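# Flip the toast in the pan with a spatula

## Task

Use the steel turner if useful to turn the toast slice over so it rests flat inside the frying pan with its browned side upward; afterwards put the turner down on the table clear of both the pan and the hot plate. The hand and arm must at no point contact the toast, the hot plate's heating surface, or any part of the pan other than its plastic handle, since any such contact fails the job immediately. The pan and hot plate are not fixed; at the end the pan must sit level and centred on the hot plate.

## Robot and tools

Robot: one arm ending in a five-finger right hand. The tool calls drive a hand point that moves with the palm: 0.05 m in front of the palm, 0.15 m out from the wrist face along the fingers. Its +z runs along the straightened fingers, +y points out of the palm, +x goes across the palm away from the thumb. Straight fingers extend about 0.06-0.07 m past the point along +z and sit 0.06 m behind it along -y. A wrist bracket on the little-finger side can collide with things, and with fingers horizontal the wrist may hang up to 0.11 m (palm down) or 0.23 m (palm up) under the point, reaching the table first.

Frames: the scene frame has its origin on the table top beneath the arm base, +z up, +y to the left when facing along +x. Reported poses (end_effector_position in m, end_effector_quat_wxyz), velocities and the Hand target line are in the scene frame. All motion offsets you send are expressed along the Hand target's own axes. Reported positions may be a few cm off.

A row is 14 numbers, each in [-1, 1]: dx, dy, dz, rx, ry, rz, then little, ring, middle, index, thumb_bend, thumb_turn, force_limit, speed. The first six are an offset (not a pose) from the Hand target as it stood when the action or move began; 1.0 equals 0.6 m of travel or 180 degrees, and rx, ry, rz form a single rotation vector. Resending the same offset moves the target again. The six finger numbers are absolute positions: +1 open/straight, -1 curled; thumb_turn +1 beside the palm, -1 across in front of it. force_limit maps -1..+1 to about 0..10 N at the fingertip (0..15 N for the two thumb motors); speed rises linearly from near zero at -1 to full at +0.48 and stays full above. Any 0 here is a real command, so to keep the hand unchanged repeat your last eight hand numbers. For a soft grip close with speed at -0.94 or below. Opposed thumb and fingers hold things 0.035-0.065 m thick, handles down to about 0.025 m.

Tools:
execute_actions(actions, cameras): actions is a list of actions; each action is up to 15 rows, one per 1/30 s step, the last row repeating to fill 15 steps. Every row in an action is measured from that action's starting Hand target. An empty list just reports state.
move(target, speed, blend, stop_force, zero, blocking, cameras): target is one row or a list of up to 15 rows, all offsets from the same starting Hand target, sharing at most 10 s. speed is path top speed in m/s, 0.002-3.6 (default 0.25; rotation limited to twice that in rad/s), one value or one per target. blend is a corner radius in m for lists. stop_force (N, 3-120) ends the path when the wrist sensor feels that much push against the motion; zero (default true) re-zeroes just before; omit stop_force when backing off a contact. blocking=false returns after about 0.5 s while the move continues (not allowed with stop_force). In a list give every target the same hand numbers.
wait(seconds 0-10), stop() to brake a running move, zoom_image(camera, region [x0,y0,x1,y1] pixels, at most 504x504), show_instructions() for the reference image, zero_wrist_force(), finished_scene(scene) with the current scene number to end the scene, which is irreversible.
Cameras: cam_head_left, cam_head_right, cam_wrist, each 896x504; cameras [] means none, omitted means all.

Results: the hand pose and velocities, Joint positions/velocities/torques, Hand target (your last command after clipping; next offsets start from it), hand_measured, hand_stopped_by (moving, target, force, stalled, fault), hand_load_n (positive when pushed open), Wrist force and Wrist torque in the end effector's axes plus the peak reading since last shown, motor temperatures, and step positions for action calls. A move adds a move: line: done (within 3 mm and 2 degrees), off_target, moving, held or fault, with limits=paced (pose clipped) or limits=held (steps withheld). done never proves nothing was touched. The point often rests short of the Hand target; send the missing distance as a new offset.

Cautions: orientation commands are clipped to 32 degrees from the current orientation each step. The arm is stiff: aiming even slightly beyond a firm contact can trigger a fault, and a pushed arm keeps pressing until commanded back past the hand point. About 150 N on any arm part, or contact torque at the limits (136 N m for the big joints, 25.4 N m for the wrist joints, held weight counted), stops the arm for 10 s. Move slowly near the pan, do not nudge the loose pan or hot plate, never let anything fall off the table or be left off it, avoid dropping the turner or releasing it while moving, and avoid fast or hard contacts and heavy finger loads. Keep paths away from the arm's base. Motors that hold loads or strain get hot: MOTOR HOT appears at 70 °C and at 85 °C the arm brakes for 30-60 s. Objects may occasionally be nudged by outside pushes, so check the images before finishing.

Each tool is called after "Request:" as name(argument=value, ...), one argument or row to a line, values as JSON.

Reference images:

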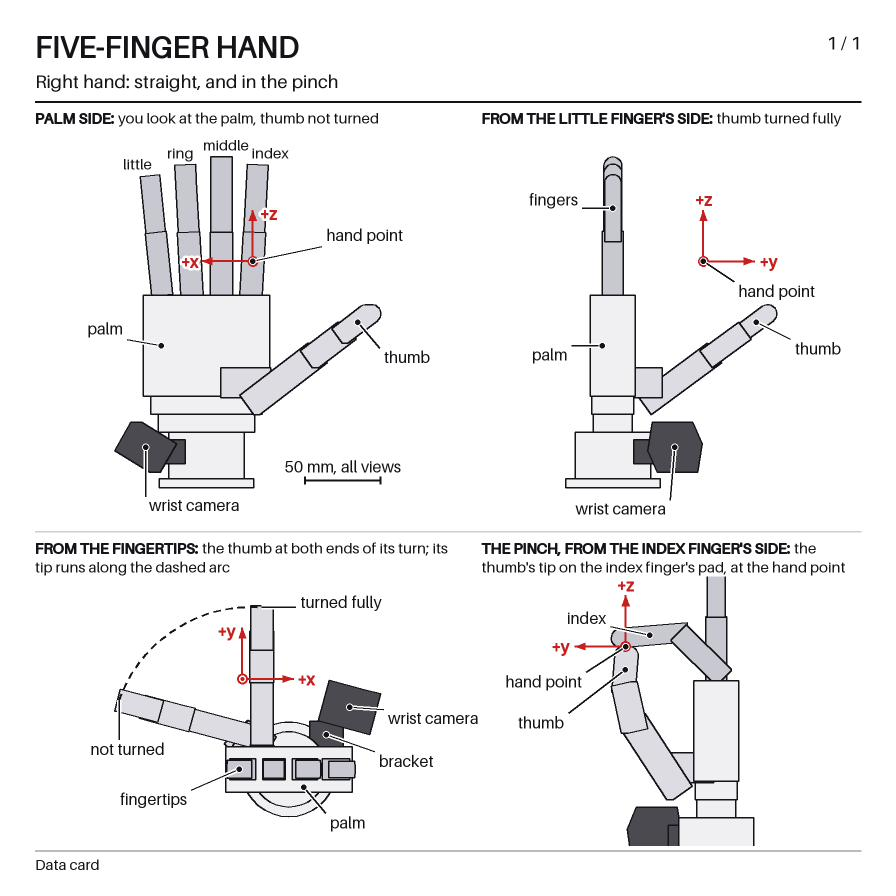

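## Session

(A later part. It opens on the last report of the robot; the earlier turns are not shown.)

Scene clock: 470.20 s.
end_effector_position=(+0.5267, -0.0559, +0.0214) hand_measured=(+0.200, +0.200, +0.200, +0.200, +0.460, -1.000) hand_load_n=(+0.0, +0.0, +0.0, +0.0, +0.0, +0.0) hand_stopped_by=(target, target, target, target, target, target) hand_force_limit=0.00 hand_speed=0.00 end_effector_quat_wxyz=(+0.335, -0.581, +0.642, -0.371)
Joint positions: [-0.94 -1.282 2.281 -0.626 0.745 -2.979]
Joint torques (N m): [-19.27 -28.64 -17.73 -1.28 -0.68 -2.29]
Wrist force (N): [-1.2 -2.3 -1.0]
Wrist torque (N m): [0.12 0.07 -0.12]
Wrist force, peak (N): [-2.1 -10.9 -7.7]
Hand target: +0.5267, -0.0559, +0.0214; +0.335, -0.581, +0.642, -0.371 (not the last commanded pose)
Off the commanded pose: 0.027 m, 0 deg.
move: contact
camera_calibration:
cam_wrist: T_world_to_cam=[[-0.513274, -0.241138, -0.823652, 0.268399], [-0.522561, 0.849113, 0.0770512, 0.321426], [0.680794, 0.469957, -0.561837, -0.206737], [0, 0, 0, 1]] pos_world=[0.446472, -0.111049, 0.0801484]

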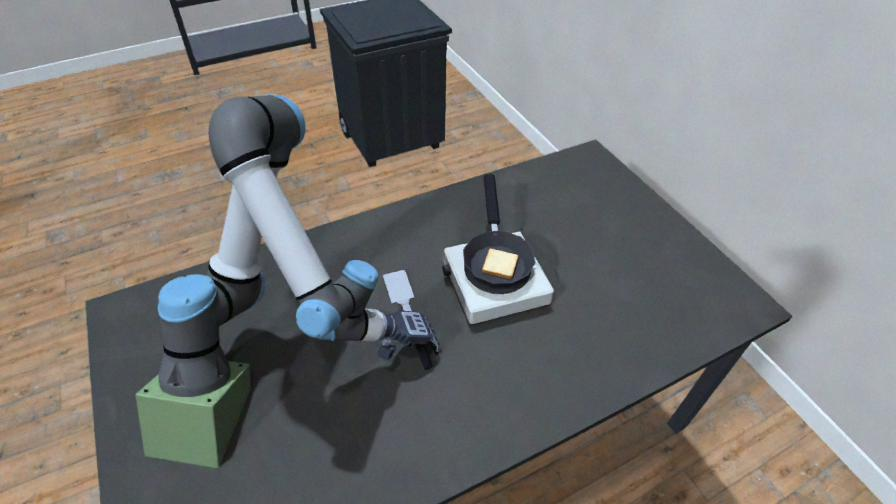

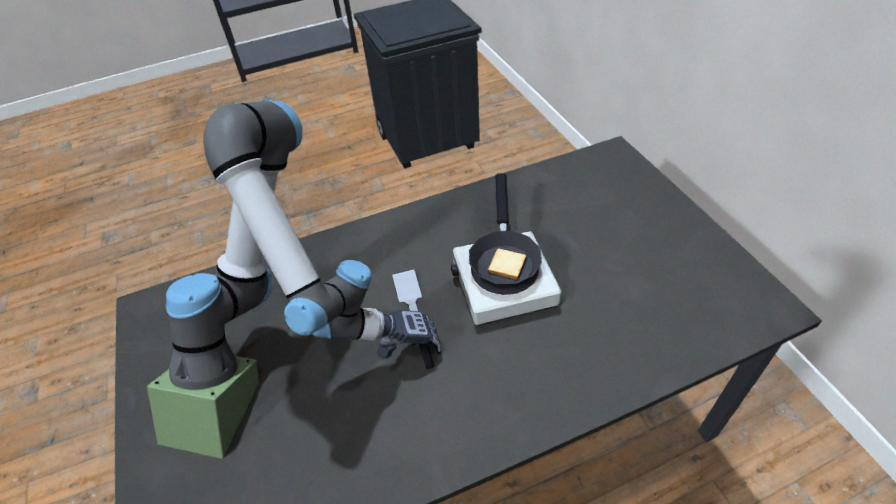

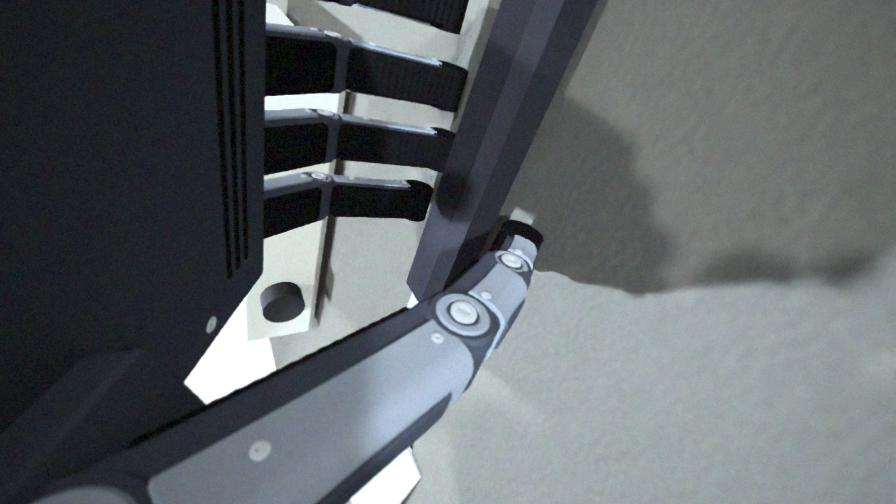

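Request:
move(
  target=[0, -0.00289, -0.00167, 0, 0, 0, 0.2, 0.2, 0.2, 0.2, 0.46, -1, 0.0, 0.0],
  speed=0.02,
  cameras=[],
)

Request:
move(
  target=[0, 0, 0, 0, 0, 0, 0.2, 0.2, -0.1, -0.1, 0.46, -1, -0.3, -0.6],
  speed=0.02,
  cameras=["cam_wrist"],
)

Request:
zoom_image(
  camera="cam_wrist",
  region=[360, 0, 800, 400],
)

Scene clock: 478.20 s.
end_effector_position=(+0.5267, -0.0559, +0.0235) hand_measured=(+0.200, +0.200, +0.200, +0.200, +0.460, -1.000) hand_load_n=(+0.0, +0.0, +0.0, +0.0, +0.0, +0.0) hand_stopped_by=(target, target, target, target, target, target) hand_force_limit=0.00 hand_speed=0.00 end_effector_quat_wxyz=(+0.335, -0.581, +0.642, -0.371)
Joint positions: [-0.943 -1.287 2.28 -0.62 0.742 -2.981]
Joint torques (N m): [-14.33 -22.73 -17.47 0.47 -0.37 -1.86]
Wrist force (N): [-0.9 0.1 0.8]
Wrist torque (N m): [0.05 0.07 -0.07]
Wrist force, peak (N): [-1.4 -2.3 -1.3]
Hand target: +0.5267, -0.0559, +0.0234; +0.335, -0.581, +0.642, -0.371
Off the commanded pose: 0.000 m, 0 deg.
move: done
No camera images: "cameras" was empty.

Scene clock: 478.77 s.
end_effector_position=(+0.5267, -0.0559, +0.0235) hand_measured=(+0.200, +0.200, -0.100, -0.100, +0.460, -1.000) hand_load_n=(+0.0, +0.0, +1.5, +1.0, +1.5, +0.0) hand_stopped_by=(target, target, target, target, target, target) hand_force_limit=-0.30 hand_speed=-0.60 end_effector_quat_wxyz=(+0.335, -0.581, +0.642, -0.371)
Joint positions: [-0.943 -1.287 2.28 -0.62 0.742 -2.981]
Joint torques (N m): [-5.5 -10.49 -15.32 -1.9 1.75 -0.43]
Wrist force (N): [-0.9 0.4 1.0]
Wrist torque (N m): [0.06 0.08 -0.05]
Wrist force, peak (N): [-0.8 0.4 1.3]
Hand target: +0.5267, -0.0559, +0.0234; +0.335, -0.581, +0.642, -0.371
Off the commanded pose: 0.000 m, 0 deg.
move: done
camera_calibration:
cam_wrist: T_world_to_cam=[[-0.513232, -0.241208, -0.823658, 0.27002], [-0.522603, 0.849093, 0.0769833, 0.321294], [0.680793, 0.469956, -0.561838, -0.205613], [0, 0, 0, 1]] pos_world=[0.446472, -0.111049, 0.0821487]
Images, in order (width x height): cam_wrist 896x504.

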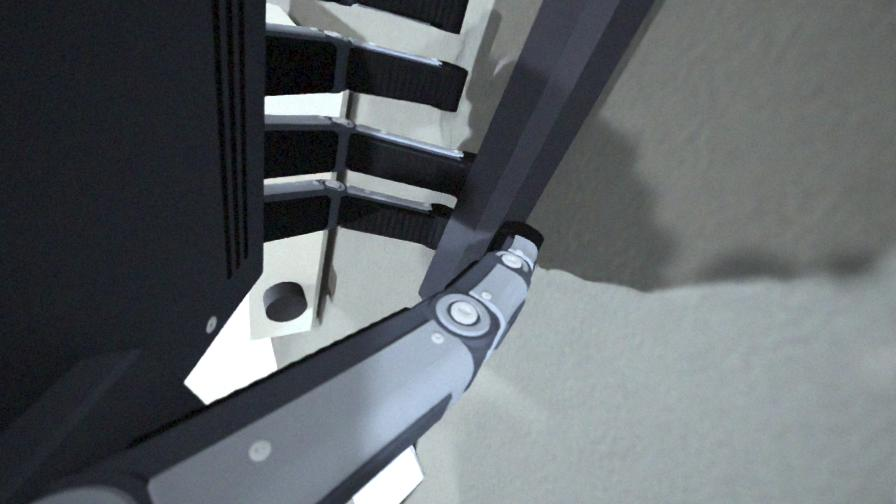

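Scaled by 1.145.

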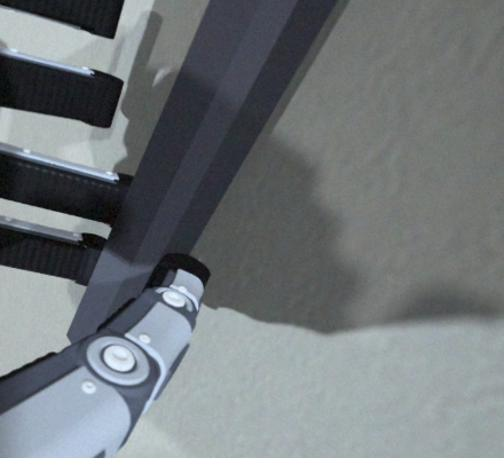

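Request:
move(
  target=[0, 0, 0, 0, 0, 0, 0.2, 0.2, -0.1, -0.1, 0.0, -1, 0.2, -0.8],
  speed=0.02,
  cameras=["cam_wrist"],
)

Request:
zoom_image(
  camera="cam_wrist",
  region=[360, 0, 800, 400],
)

Scene clock: 484.43 s.
end_effector_position=(+0.5267, -0.0559, +0.0234) hand_measured=(+0.200, +0.200, -0.100, -0.100, +0.428, -1.000) hand_load_n=(+0.0, +0.0, +4.5, +2.5, +9.0, -0.5) hand_stopped_by=(target, target, target, target, force, target) hand_force_limit=0.20 hand_speed=-0.80 end_effector_quat_wxyz=(+0.335, -0.581, +0.642, -0.371)
Joint positions: [-0.943 -1.287 2.28 -0.62 0.742 -2.981]
Joint torques (N m): [-5.04 -8.17 -6.49 -1.99 1.74 1.43]
Wrist force (N): [-0.7 0.2 1.1]
Wrist torque (N m): [0.10 0.07 -0.03]
Wrist force, peak (N): [-1.0 0.2 1.1]
Hand target: +0.5267, -0.0559, +0.0234; +0.335, -0.581, +0.642, -0.371
Off the commanded pose: 0.000 m, 0 deg.
move: done
camera_calibration:
cam_wrist: T_world_to_cam=[[-0.513274, -0.241138, -0.823652, 0.270046], [-0.522561, 0.849113, 0.0770512, 0.321272], [0.680794, 0.469957, -0.561837, -0.205613], [0, 0, 0, 1]] pos_world=[0.446472, -0.111049, 0.0821484]
Images, in order (width x height): cam_wrist 896x504.

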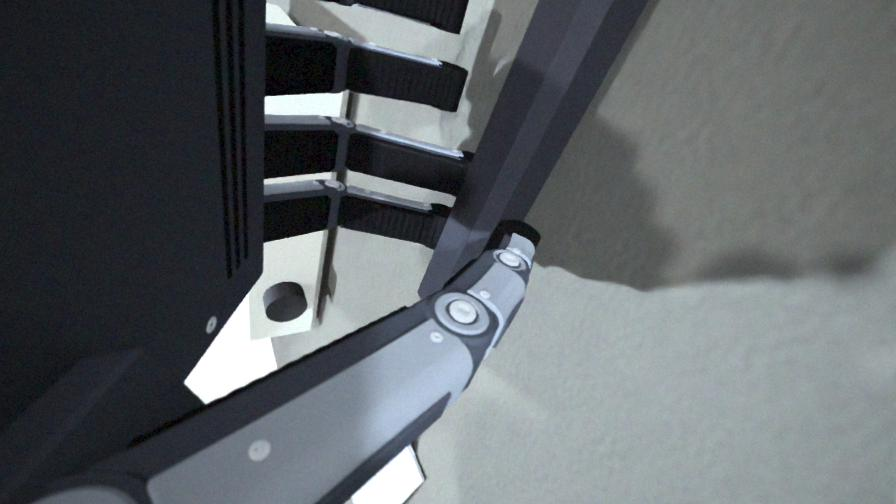

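Scaled by 1.145.

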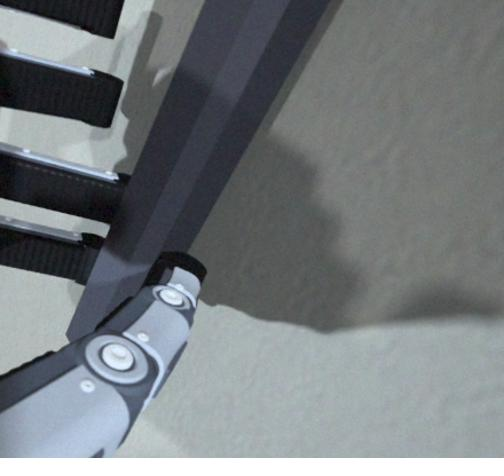

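Request:
move(
  target=[0, 0, 0, 0, 0, 0, -0.25, -0.25, -0.1, -0.1, 0.0, -1, -0.7, -0.8],
  speed=0.02,
  cameras=["cam_wrist"],
)

Request:
zoom_image(
  camera="cam_wrist",
  region=[360, 0, 800, 400],
)

Scene clock: 488.67 s.
end_effector_position=(+0.5267, -0.0559, +0.0234) hand_measured=(-0.250, -0.166, -0.100, -0.100, +0.430, -1.000) hand_load_n=(+0.0, +5.5, +2.5, +2.5, +11.0, +2.5) hand_stopped_by=(target, force, target, target, force, target) hand_force_limit=-0.70 hand_speed=-0.80 end_effector_quat_wxyz=(+0.335, -0.581, +0.642, -0.371)
Joint positions: [-0.943 -1.287 2.28 -0.62 0.742 -2.981]
Joint torques (N m): [-5.03 -8.05 -7.81 -1.94 1.63 1.26]
Wrist force (N): [-0.9 0.2 0.6]
Wrist torque (N m): [0.12 0.06 -0.02]
Wrist force, peak (N): [-0.8 0.3 1.4]
Hand target: +0.5267, -0.0559, +0.0234; +0.335, -0.581, +0.642, -0.371
Off the commanded pose: 0.000 m, 0 deg.
move: done
camera_calibration:
cam_wrist: T_world_to_cam=[[-0.513274, -0.241138, -0.823652, 0.270046], [-0.522561, 0.849113, 0.0770512, 0.321272], [0.680794, 0.469957, -0.561837, -0.205613], [0, 0, 0, 1]] pos_world=[0.446472, -0.111049, 0.0821484]
Images, in order (width x height): cam_wrist 896x504.

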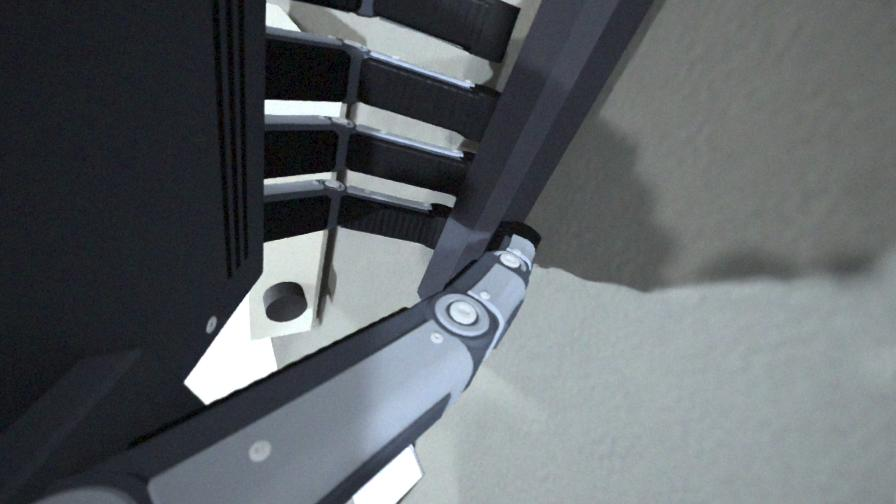

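Scaled by 1.145.

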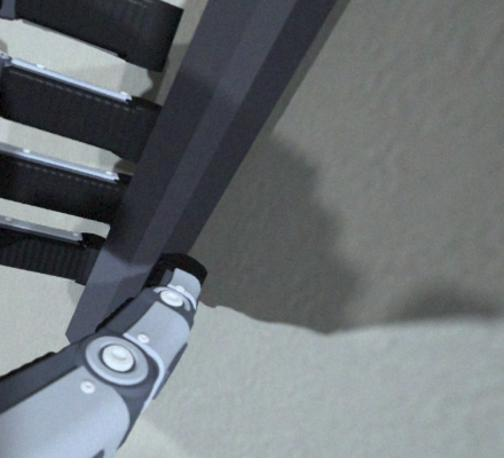

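Request:
move(
  target=[0, -0.0433, -0.025, 0, 0, 0, -0.25, -0.25, -0.1, -0.1, 0.0, -1, -0.7, -0.8],
  speed=0.03,
)

Request:
zoom_image(
  camera="cam_head_left",
  region=[350, 240, 490, 380],
)

Request:
zoom_image(
  camera="cam_wrist",
  region=[360, 0, 800, 400],
)

Scene clock: 492.50 s.
end_effector_position=(+0.5267, -0.0559, +0.0536) hand_measured=(-0.250, -0.166, -0.100, -0.100, +0.430, -1.000) hand_load_n=(+0.0, +4.0, +4.0, +1.0, +9.5, +3.0) hand_stopped_by=(target, force, target, target, force, target) hand_force_limit=-0.70 hand_speed=-0.80 end_effector_quat_wxyz=(+0.335, -0.581, +0.642, -0.372) end_effector_velocity=(+0.001, -0.001, -0.001) end_effector_angular_velocity=(-0.002, -0.001, +0.000)
Joint positions: [-0.99 -1.354 2.264 -0.518 0.698 -3.007]
Joint velocities: [0.002 0.002 0 -0.005 0.004 0.002]
Joint torques (N m): [-3.17 -4.57 -8.22 -2.5 2.26 1.34]
Wrist force (N): [-1.2 1.2 1.5]
Wrist torque (N m): [0.09 0.05 -0.14]
Wrist force, peak (N): [-1.2 1.2 1.5]
Hand target: +0.5267, -0.0558, +0.0534; +0.335, -0.581, +0.642, -0.371
Off the commanded pose: 0.000 m, 0 deg.
move: done
camera_calibration:
cam_wrist: T_world_to_cam=[[-0.513097, -0.241566, -0.823637, 0.294794], [-0.522789, 0.849007, 0.0766725, 0.319078], [0.680752, 0.469929, -0.561911, -0.188621], [0, 0, 0, 1]] pos_world=[0.446473, -0.111049, 0.11235]

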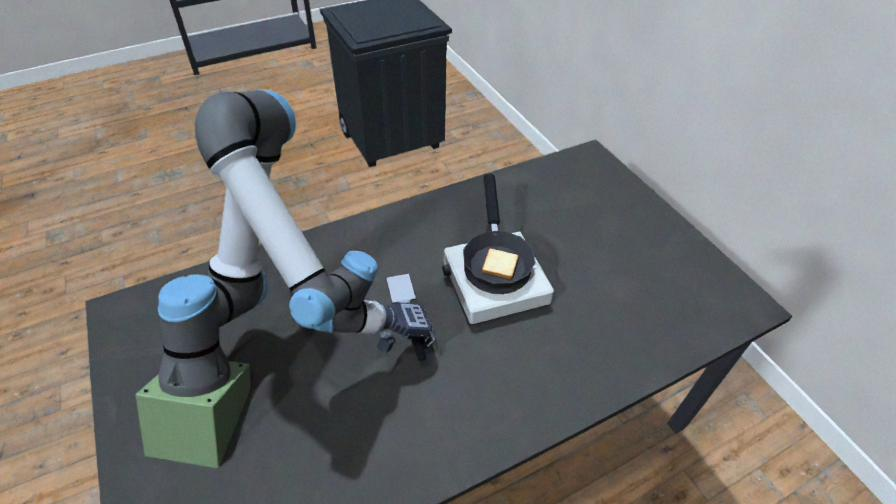

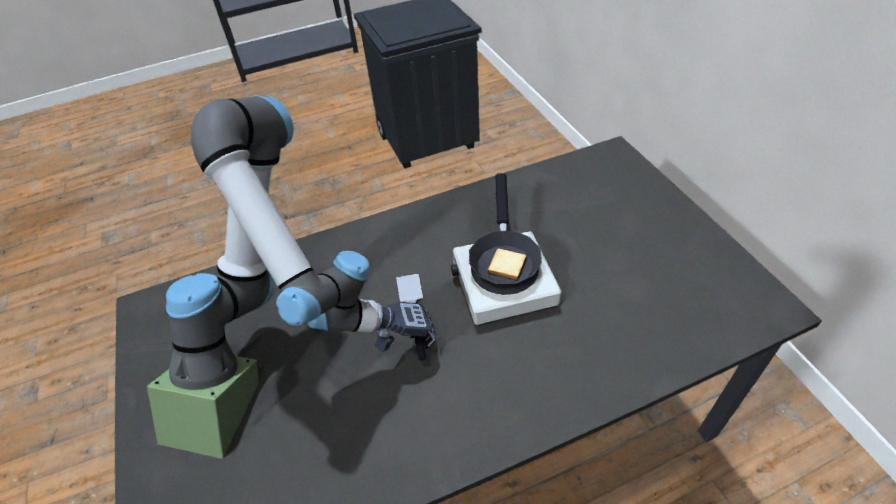

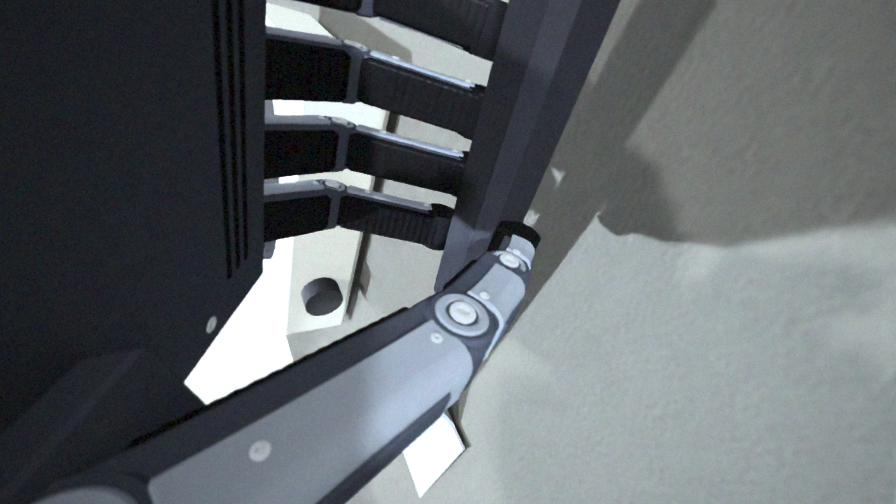

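Scaled by 3.600.

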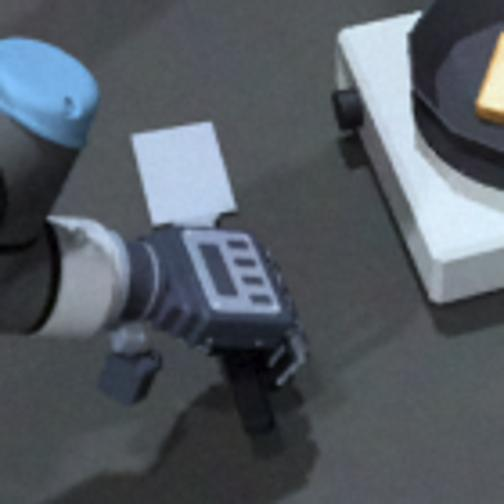

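Scaled by 1.145.

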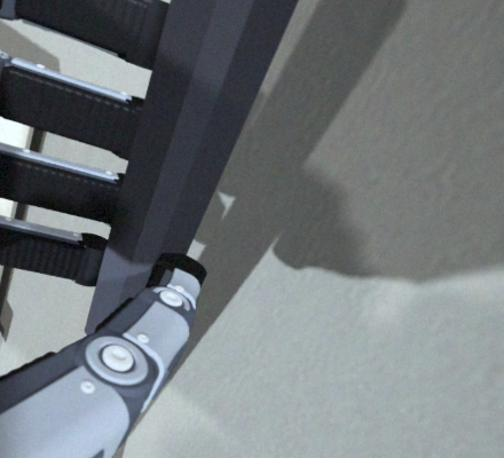

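Request:
move(
  target=[0, -0.10105, -0.05833, 0, 0, 0, -0.25, -0.25, -0.1, -0.1, 0.0, -1, -0.7, -0.8],
  speed=0.05,
)

Request:
zoom_image(
  camera="cam_head_left",
  region=[350, 240, 490, 380],
)

Request:
zoom_image(
  camera="cam_head_right",
  region=[350, 240, 490, 380],
)

Request:
zoom_image(
  camera="cam_wrist",
  region=[360, 0, 800, 400],
)

Scene clock: 498.73 s.
end_effector_position=(+0.5267, -0.0558, +0.1235) hand_measured=(-0.250, -0.166, -0.100, -0.100, +0.430, -1.000) hand_load_n=(+0.0, +2.5, +6.5, +0.0, +8.0, +3.5) hand_stopped_by=(target, force, target, target, force, target) hand_force_limit=-0.70 hand_speed=-0.80 end_effector_quat_wxyz=(+0.335, -0.581, +0.642, -0.372)
Joint positions: [-1.098 -1.482 2.202 -0.269 0.599 -3.081]
Joint torques (N m): [-5.29 0.02 -10.15 -1.5 1.54 2.29]
Wrist force (N): [-0.1 0.9 1.1]
Wrist torque (N m): [0.03 -0.03 -0.14]
Wrist force, peak (N): [-0.9 1.8 1.7]
Hand target: +0.5266, -0.0558, +0.1234; +0.335, -0.581, +0.642, -0.371
Off the commanded pose: 0.000 m, 0 deg.
move: done
camera_calibration:
cam_wrist: T_world_to_cam=[[-0.51306, -0.241452, -0.823693, 0.352397], [-0.522663, 0.849086, 0.07666, 0.313589], [0.680876, 0.469845, -0.56183, -0.14947], [0, 0, 0, 1]] pos_world=[0.446473, -0.110949, 0.18225]

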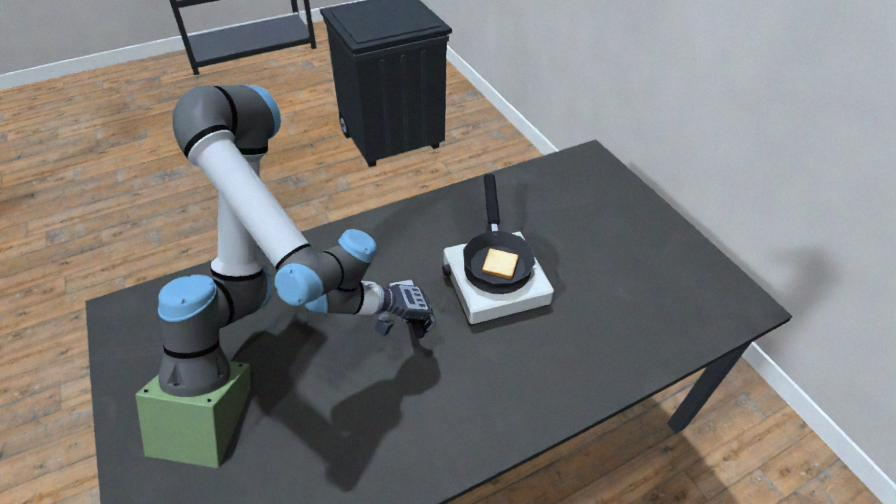

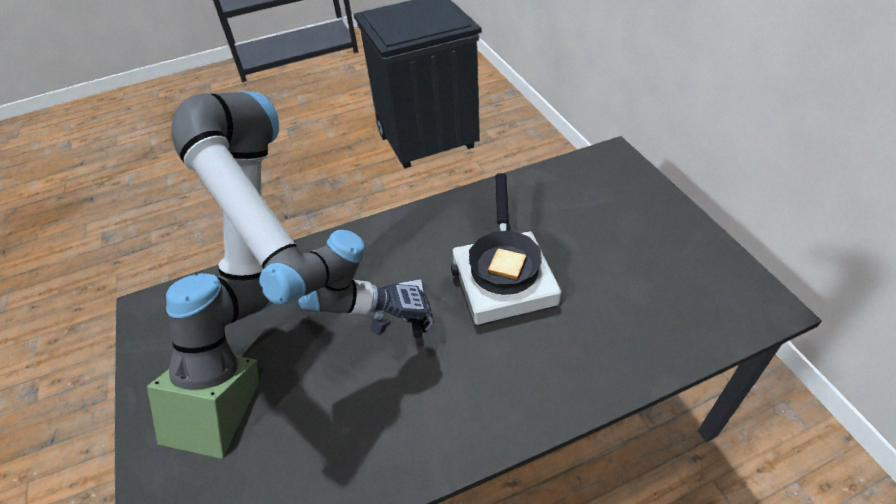

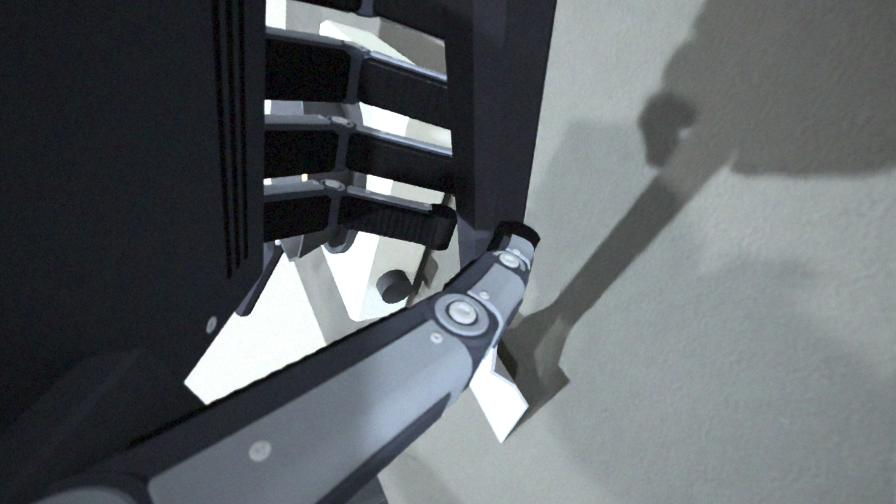

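Scaled by 3.600.

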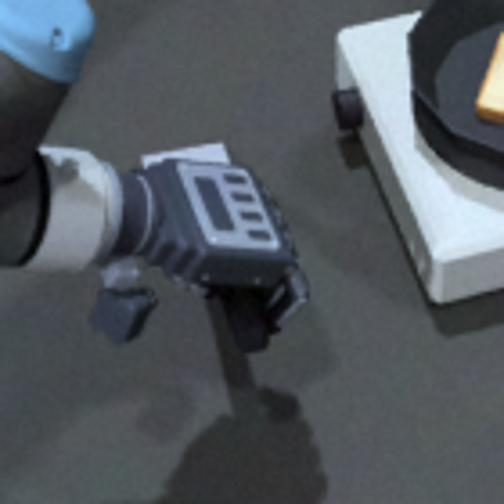

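Scaled by 3.600.

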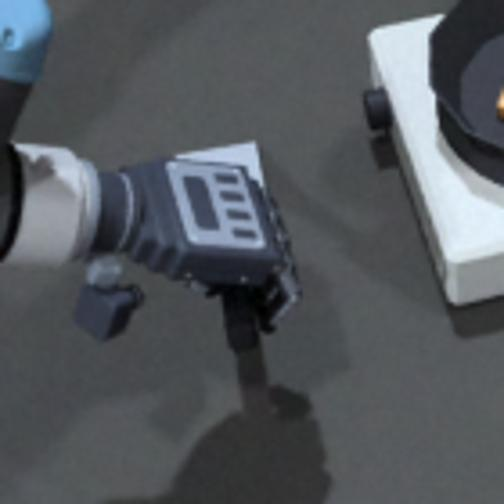

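Scaled by 1.145.

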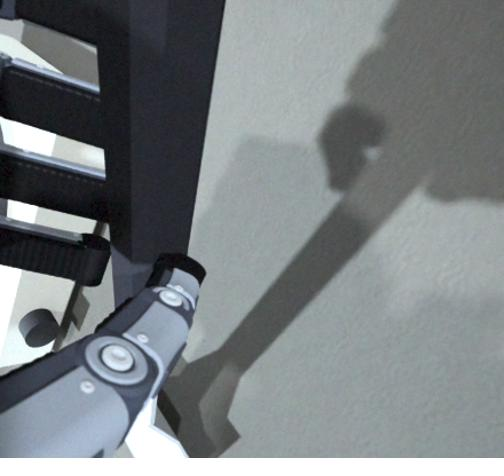

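Request:
move(
  target=[0, 0.0837, 0.04833, 0, 0, 0, -0.25, -0.25, -0.1, -0.1, 0.0, -1, -0.7, -0.8],
  speed=0.05,
  cameras=["cam_wrist"],
)

Request:
zoom_image(
  camera="cam_wrist",
  region=[360, 0, 800, 400],
)

Scene clock: 520.37 s.
end_effector_position=(+0.5266, -0.0558, +0.0653) hand_measured=(-0.250, -0.166, -0.100, -0.100, +0.430, -1.000) hand_load_n=(+0.0, +2.5, +5.5, +0.0, +8.5, +2.0) hand_stopped_by=(target, force, target, target, force, target) hand_force_limit=-0.70 hand_speed=-0.80 end_effector_quat_wxyz=(+0.335, -0.581, +0.642, -0.371)
Joint positions: [-1.008 -1.379 2.257 -0.476 0.681 -3.018]
Joint torques (N m): [-18.73 -26.79 -20.75 1.96 -0.92 -2.36]
Wrist force (N): [-0.9 0.7 1.3]
Wrist torque (N m): [0.08 0.00 -0.04]
Wrist force, peak (N): [-0.8 1.2 1.3]
Hand target: +0.5267, -0.0558, +0.0654; +0.335, -0.581, +0.642, -0.371
Off the commanded pose: 0.000 m, 0 deg.
move: done
camera_calibration:
cam_wrist: T_world_to_cam=[[-0.513433, -0.240699, -0.823681, 0.304651], [-0.522391, 0.849179, 0.0774777, 0.317784], [0.680804, 0.470063, -0.561736, -0.182057], [0, 0, 0, 1]] pos_world=[0.446371, -0.110948, 0.124046]
Images, in order (width x height): cam_wrist 896x504.

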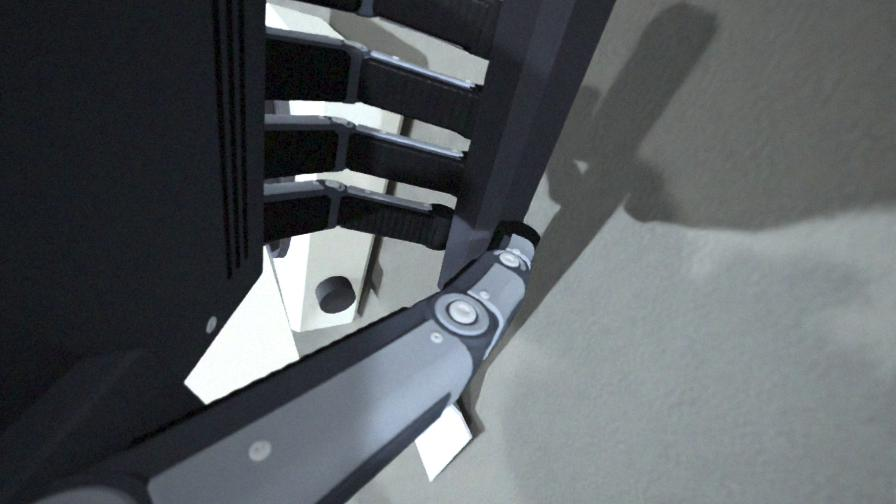

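Scaled by 1.145.

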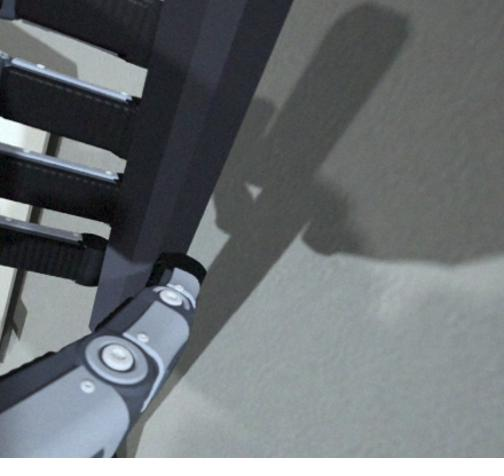

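Request:
move(
  target=[0, -0.0433, -0.025, -0.3333, 0, 0, -0.25, -0.25, -0.1, -0.1, 0.0, -1, -0.7, -0.8],
  speed=0.15,
)

Request:
zoom_image(
  camera="cam_head_left",
  region=[350, 240, 490, 380],
)

Request:
zoom_image(
  camera="cam_wrist",
  region=[360, 0, 800, 400],
)

Scene clock: 543.83 s.
end_effector_position=(+0.5266, -0.0558, +0.0953) hand_measured=(-0.250, -0.168, -0.100, -0.100, +0.430, -1.000) hand_load_n=(+0.0, +1.0, +7.5, +0.0, +7.0, +4.5) hand_stopped_by=(target, force, target, target, force, target) hand_force_limit=-0.70 hand_speed=-0.80 end_effector_quat_wxyz=(+0.000, -0.671, +0.742, -0.001)
Joint positions: [-0.793 -0.882 1.303 1.174 1.08 -3.693]
Joint torques (N m): [-28.29 -46.67 -21.3 3.6 0.45 2.19]
Wrist force (N): [-0.3 -1.7 3.0]
Wrist torque (N m): [-0.24 -0.07 -0.04]
Wrist force, peak (N): [-0.3 -1.9 3.5]
Hand target: +0.5266, -0.0558, +0.0954; +0.000, -0.671, +0.742, -0.001
Off the commanded pose: 0.000 m, 0 deg.
move: done
camera_calibration:
cam_wrist: T_world_to_cam=[[-0.981124, -0.193158, 0.00930151, 0.498888], [-0.15456, 0.812161, 0.562588, 0.0734384], [-0.116222, 0.550531, -0.826685, 0.284315], [0, 0, 0, 1]] pos_world=[0.533865, -0.119804, 0.189083]

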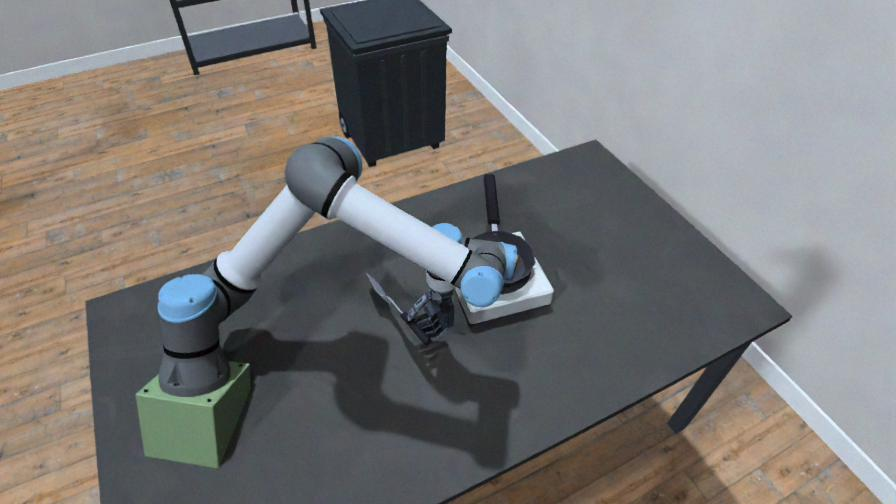

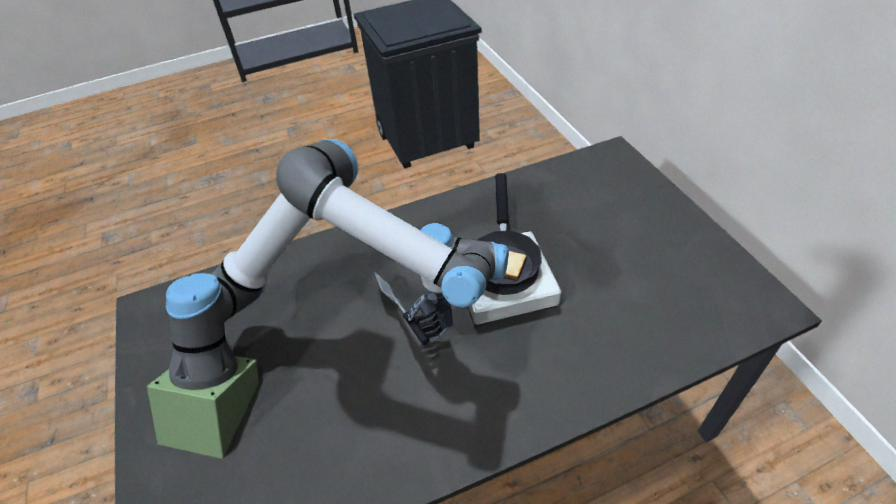

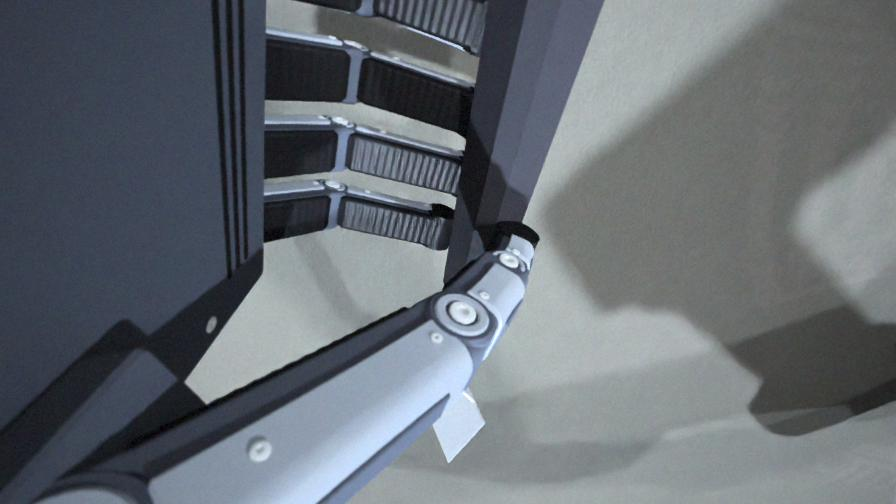

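Scaled by 3.600.

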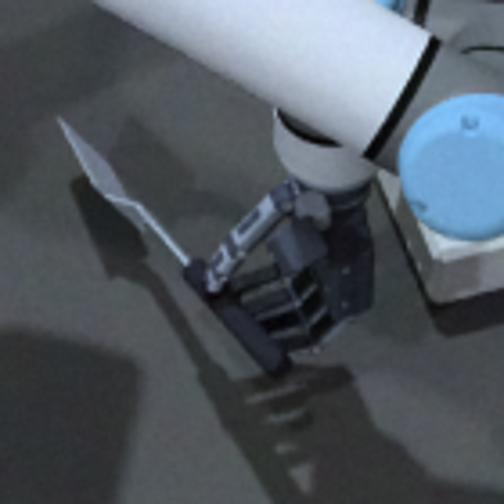

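Scaled by 1.145.

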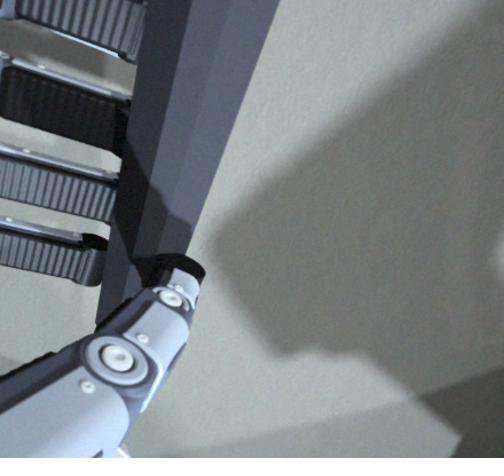

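Request:
zoom_image(
  camera="cam_head_right",
  region=[360, 250, 500, 370],
)

Request:
zoom_image(
  camera="cam_head_left",
  region=[355, 260, 455, 350],
)

Scaled by 3.600.

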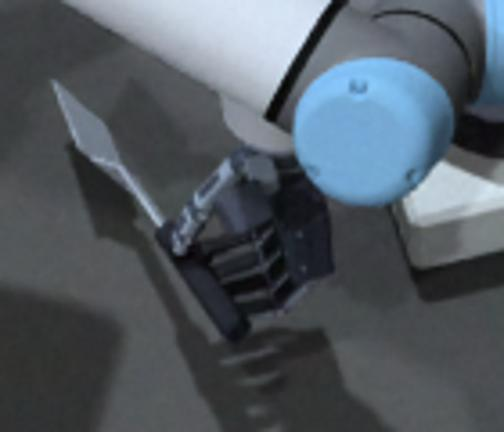

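Scaled by 5.040.

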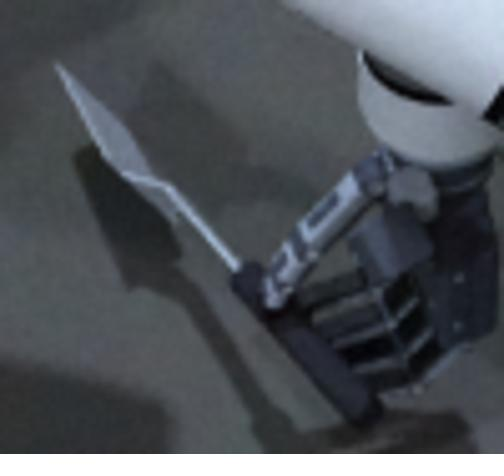

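Request:
move(
  target=[0, 0, -0.1, 0, 0, 0, -0.25, -0.25, -0.1, -0.1, 0.0, -1, -0.7, -0.8],
  speed=0.05,
)

Request:
zoom_image(
  camera="cam_head_left",
  region=[345, 230, 465, 350],
)

Request:
zoom_image(
  camera="cam_wrist",
  region=[360, 0, 800, 504],
)

Scene clock: 612.27 s.
end_effector_position=(+0.5266, -0.0558, +0.1556) hand_measured=(-0.250, -0.168, -0.098, -0.100, +0.430, -1.000) hand_load_n=(+0.0, +0.0, +10.0, +0.0, +9.0, +2.5) hand_stopped_by=(target, force, target, target, force, target) hand_force_limit=-0.70 hand_speed=-0.80 end_effector_quat_wxyz=(+0.000, -0.671, +0.742, -0.001) end_effector_velocity=(+0.000, -0.001, -0.002) end_effector_angular_velocity=(-0.001, -0.001, -0.002)
Joint positions: [-0.847 -0.939 1.263 1.3 1.083 -3.754]
Joint velocities: [0.001 0.002 0.002 -0.006 0 0.004]
Joint torques (N m): [-13.04 -26.9 -9.85 0.12 1.41 2.38]
Wrist force (N): [-0.1 -2.2 3.2]
Wrist torque (N m): [-0.27 -0.10 -0.12]
Wrist force, peak (N): [-0.2 -2.2 3.6]
Hand target: +0.5266, -0.0557, +0.1554; +0.000, -0.671, +0.742, -0.001
Off the commanded pose: 0.000 m, 0 deg.
move: done
camera_calibration:
cam_wrist: T_world_to_cam=[[-0.981103, -0.193267, 0.00915483, 0.498361], [-0.154765, 0.812287, 0.56235, 0.0396743], [-0.11612, 0.550306, -0.826849, 0.333987], [0, 0, 0, 1]] pos_world=[0.533867, -0.119705, 0.249284]

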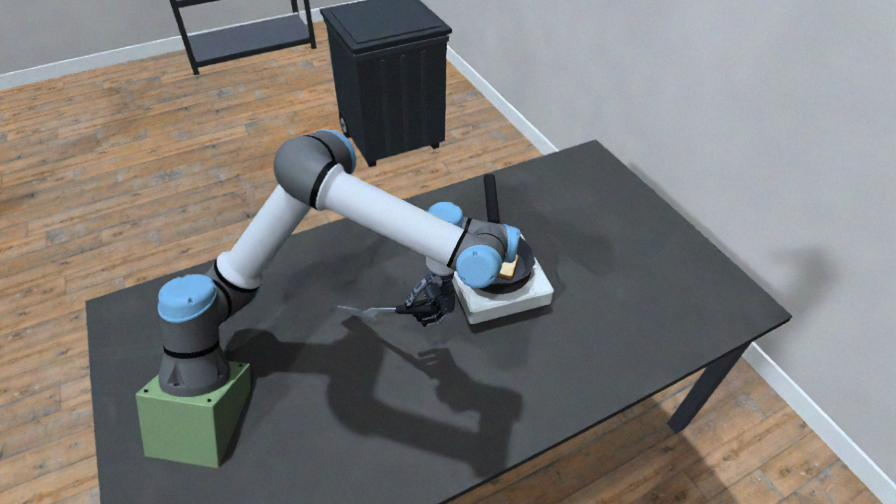

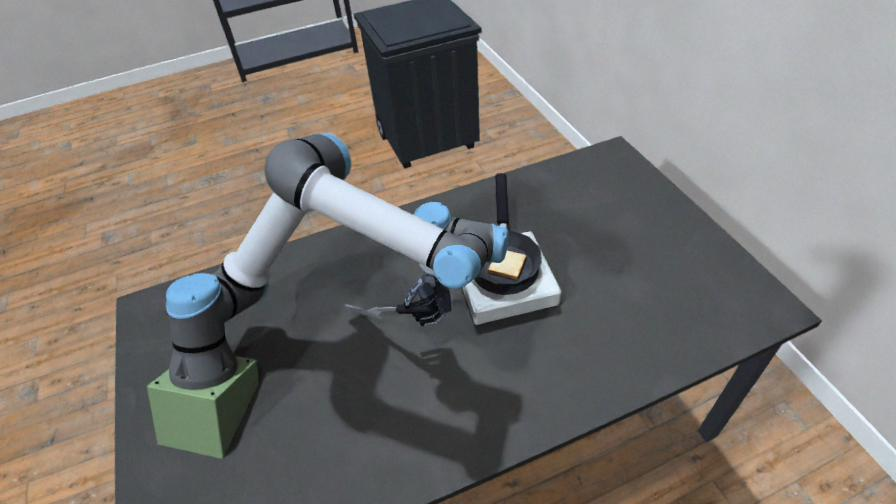

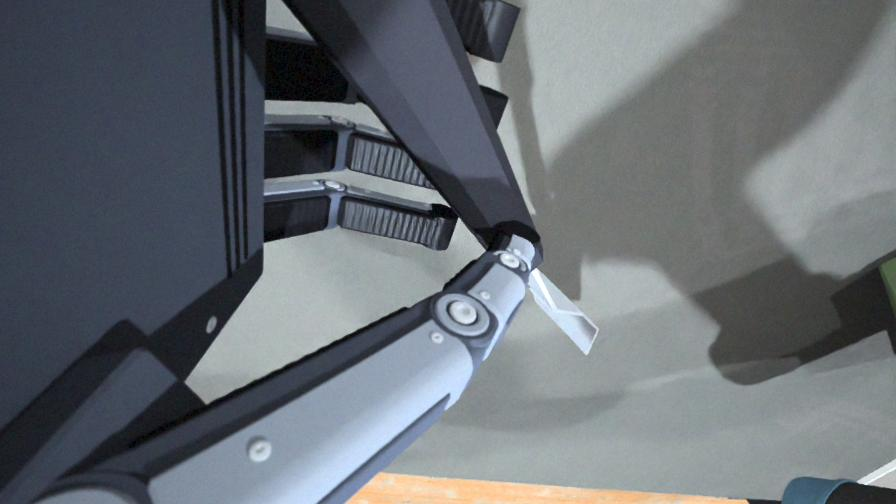

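Scaled by 4.200.

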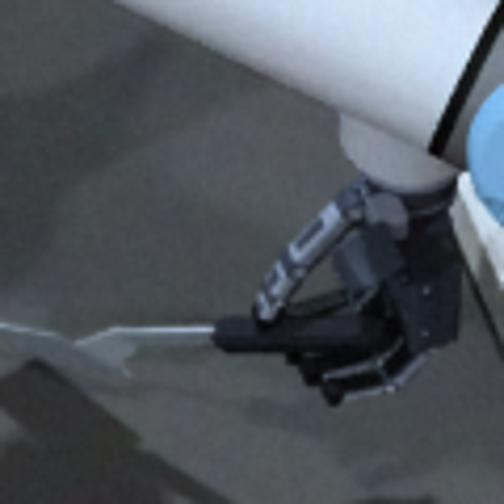

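Scaled by 1.000.

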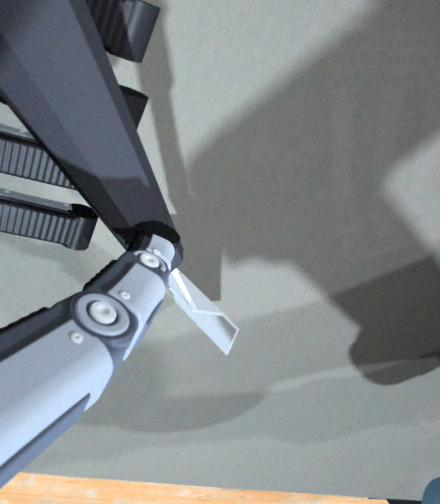

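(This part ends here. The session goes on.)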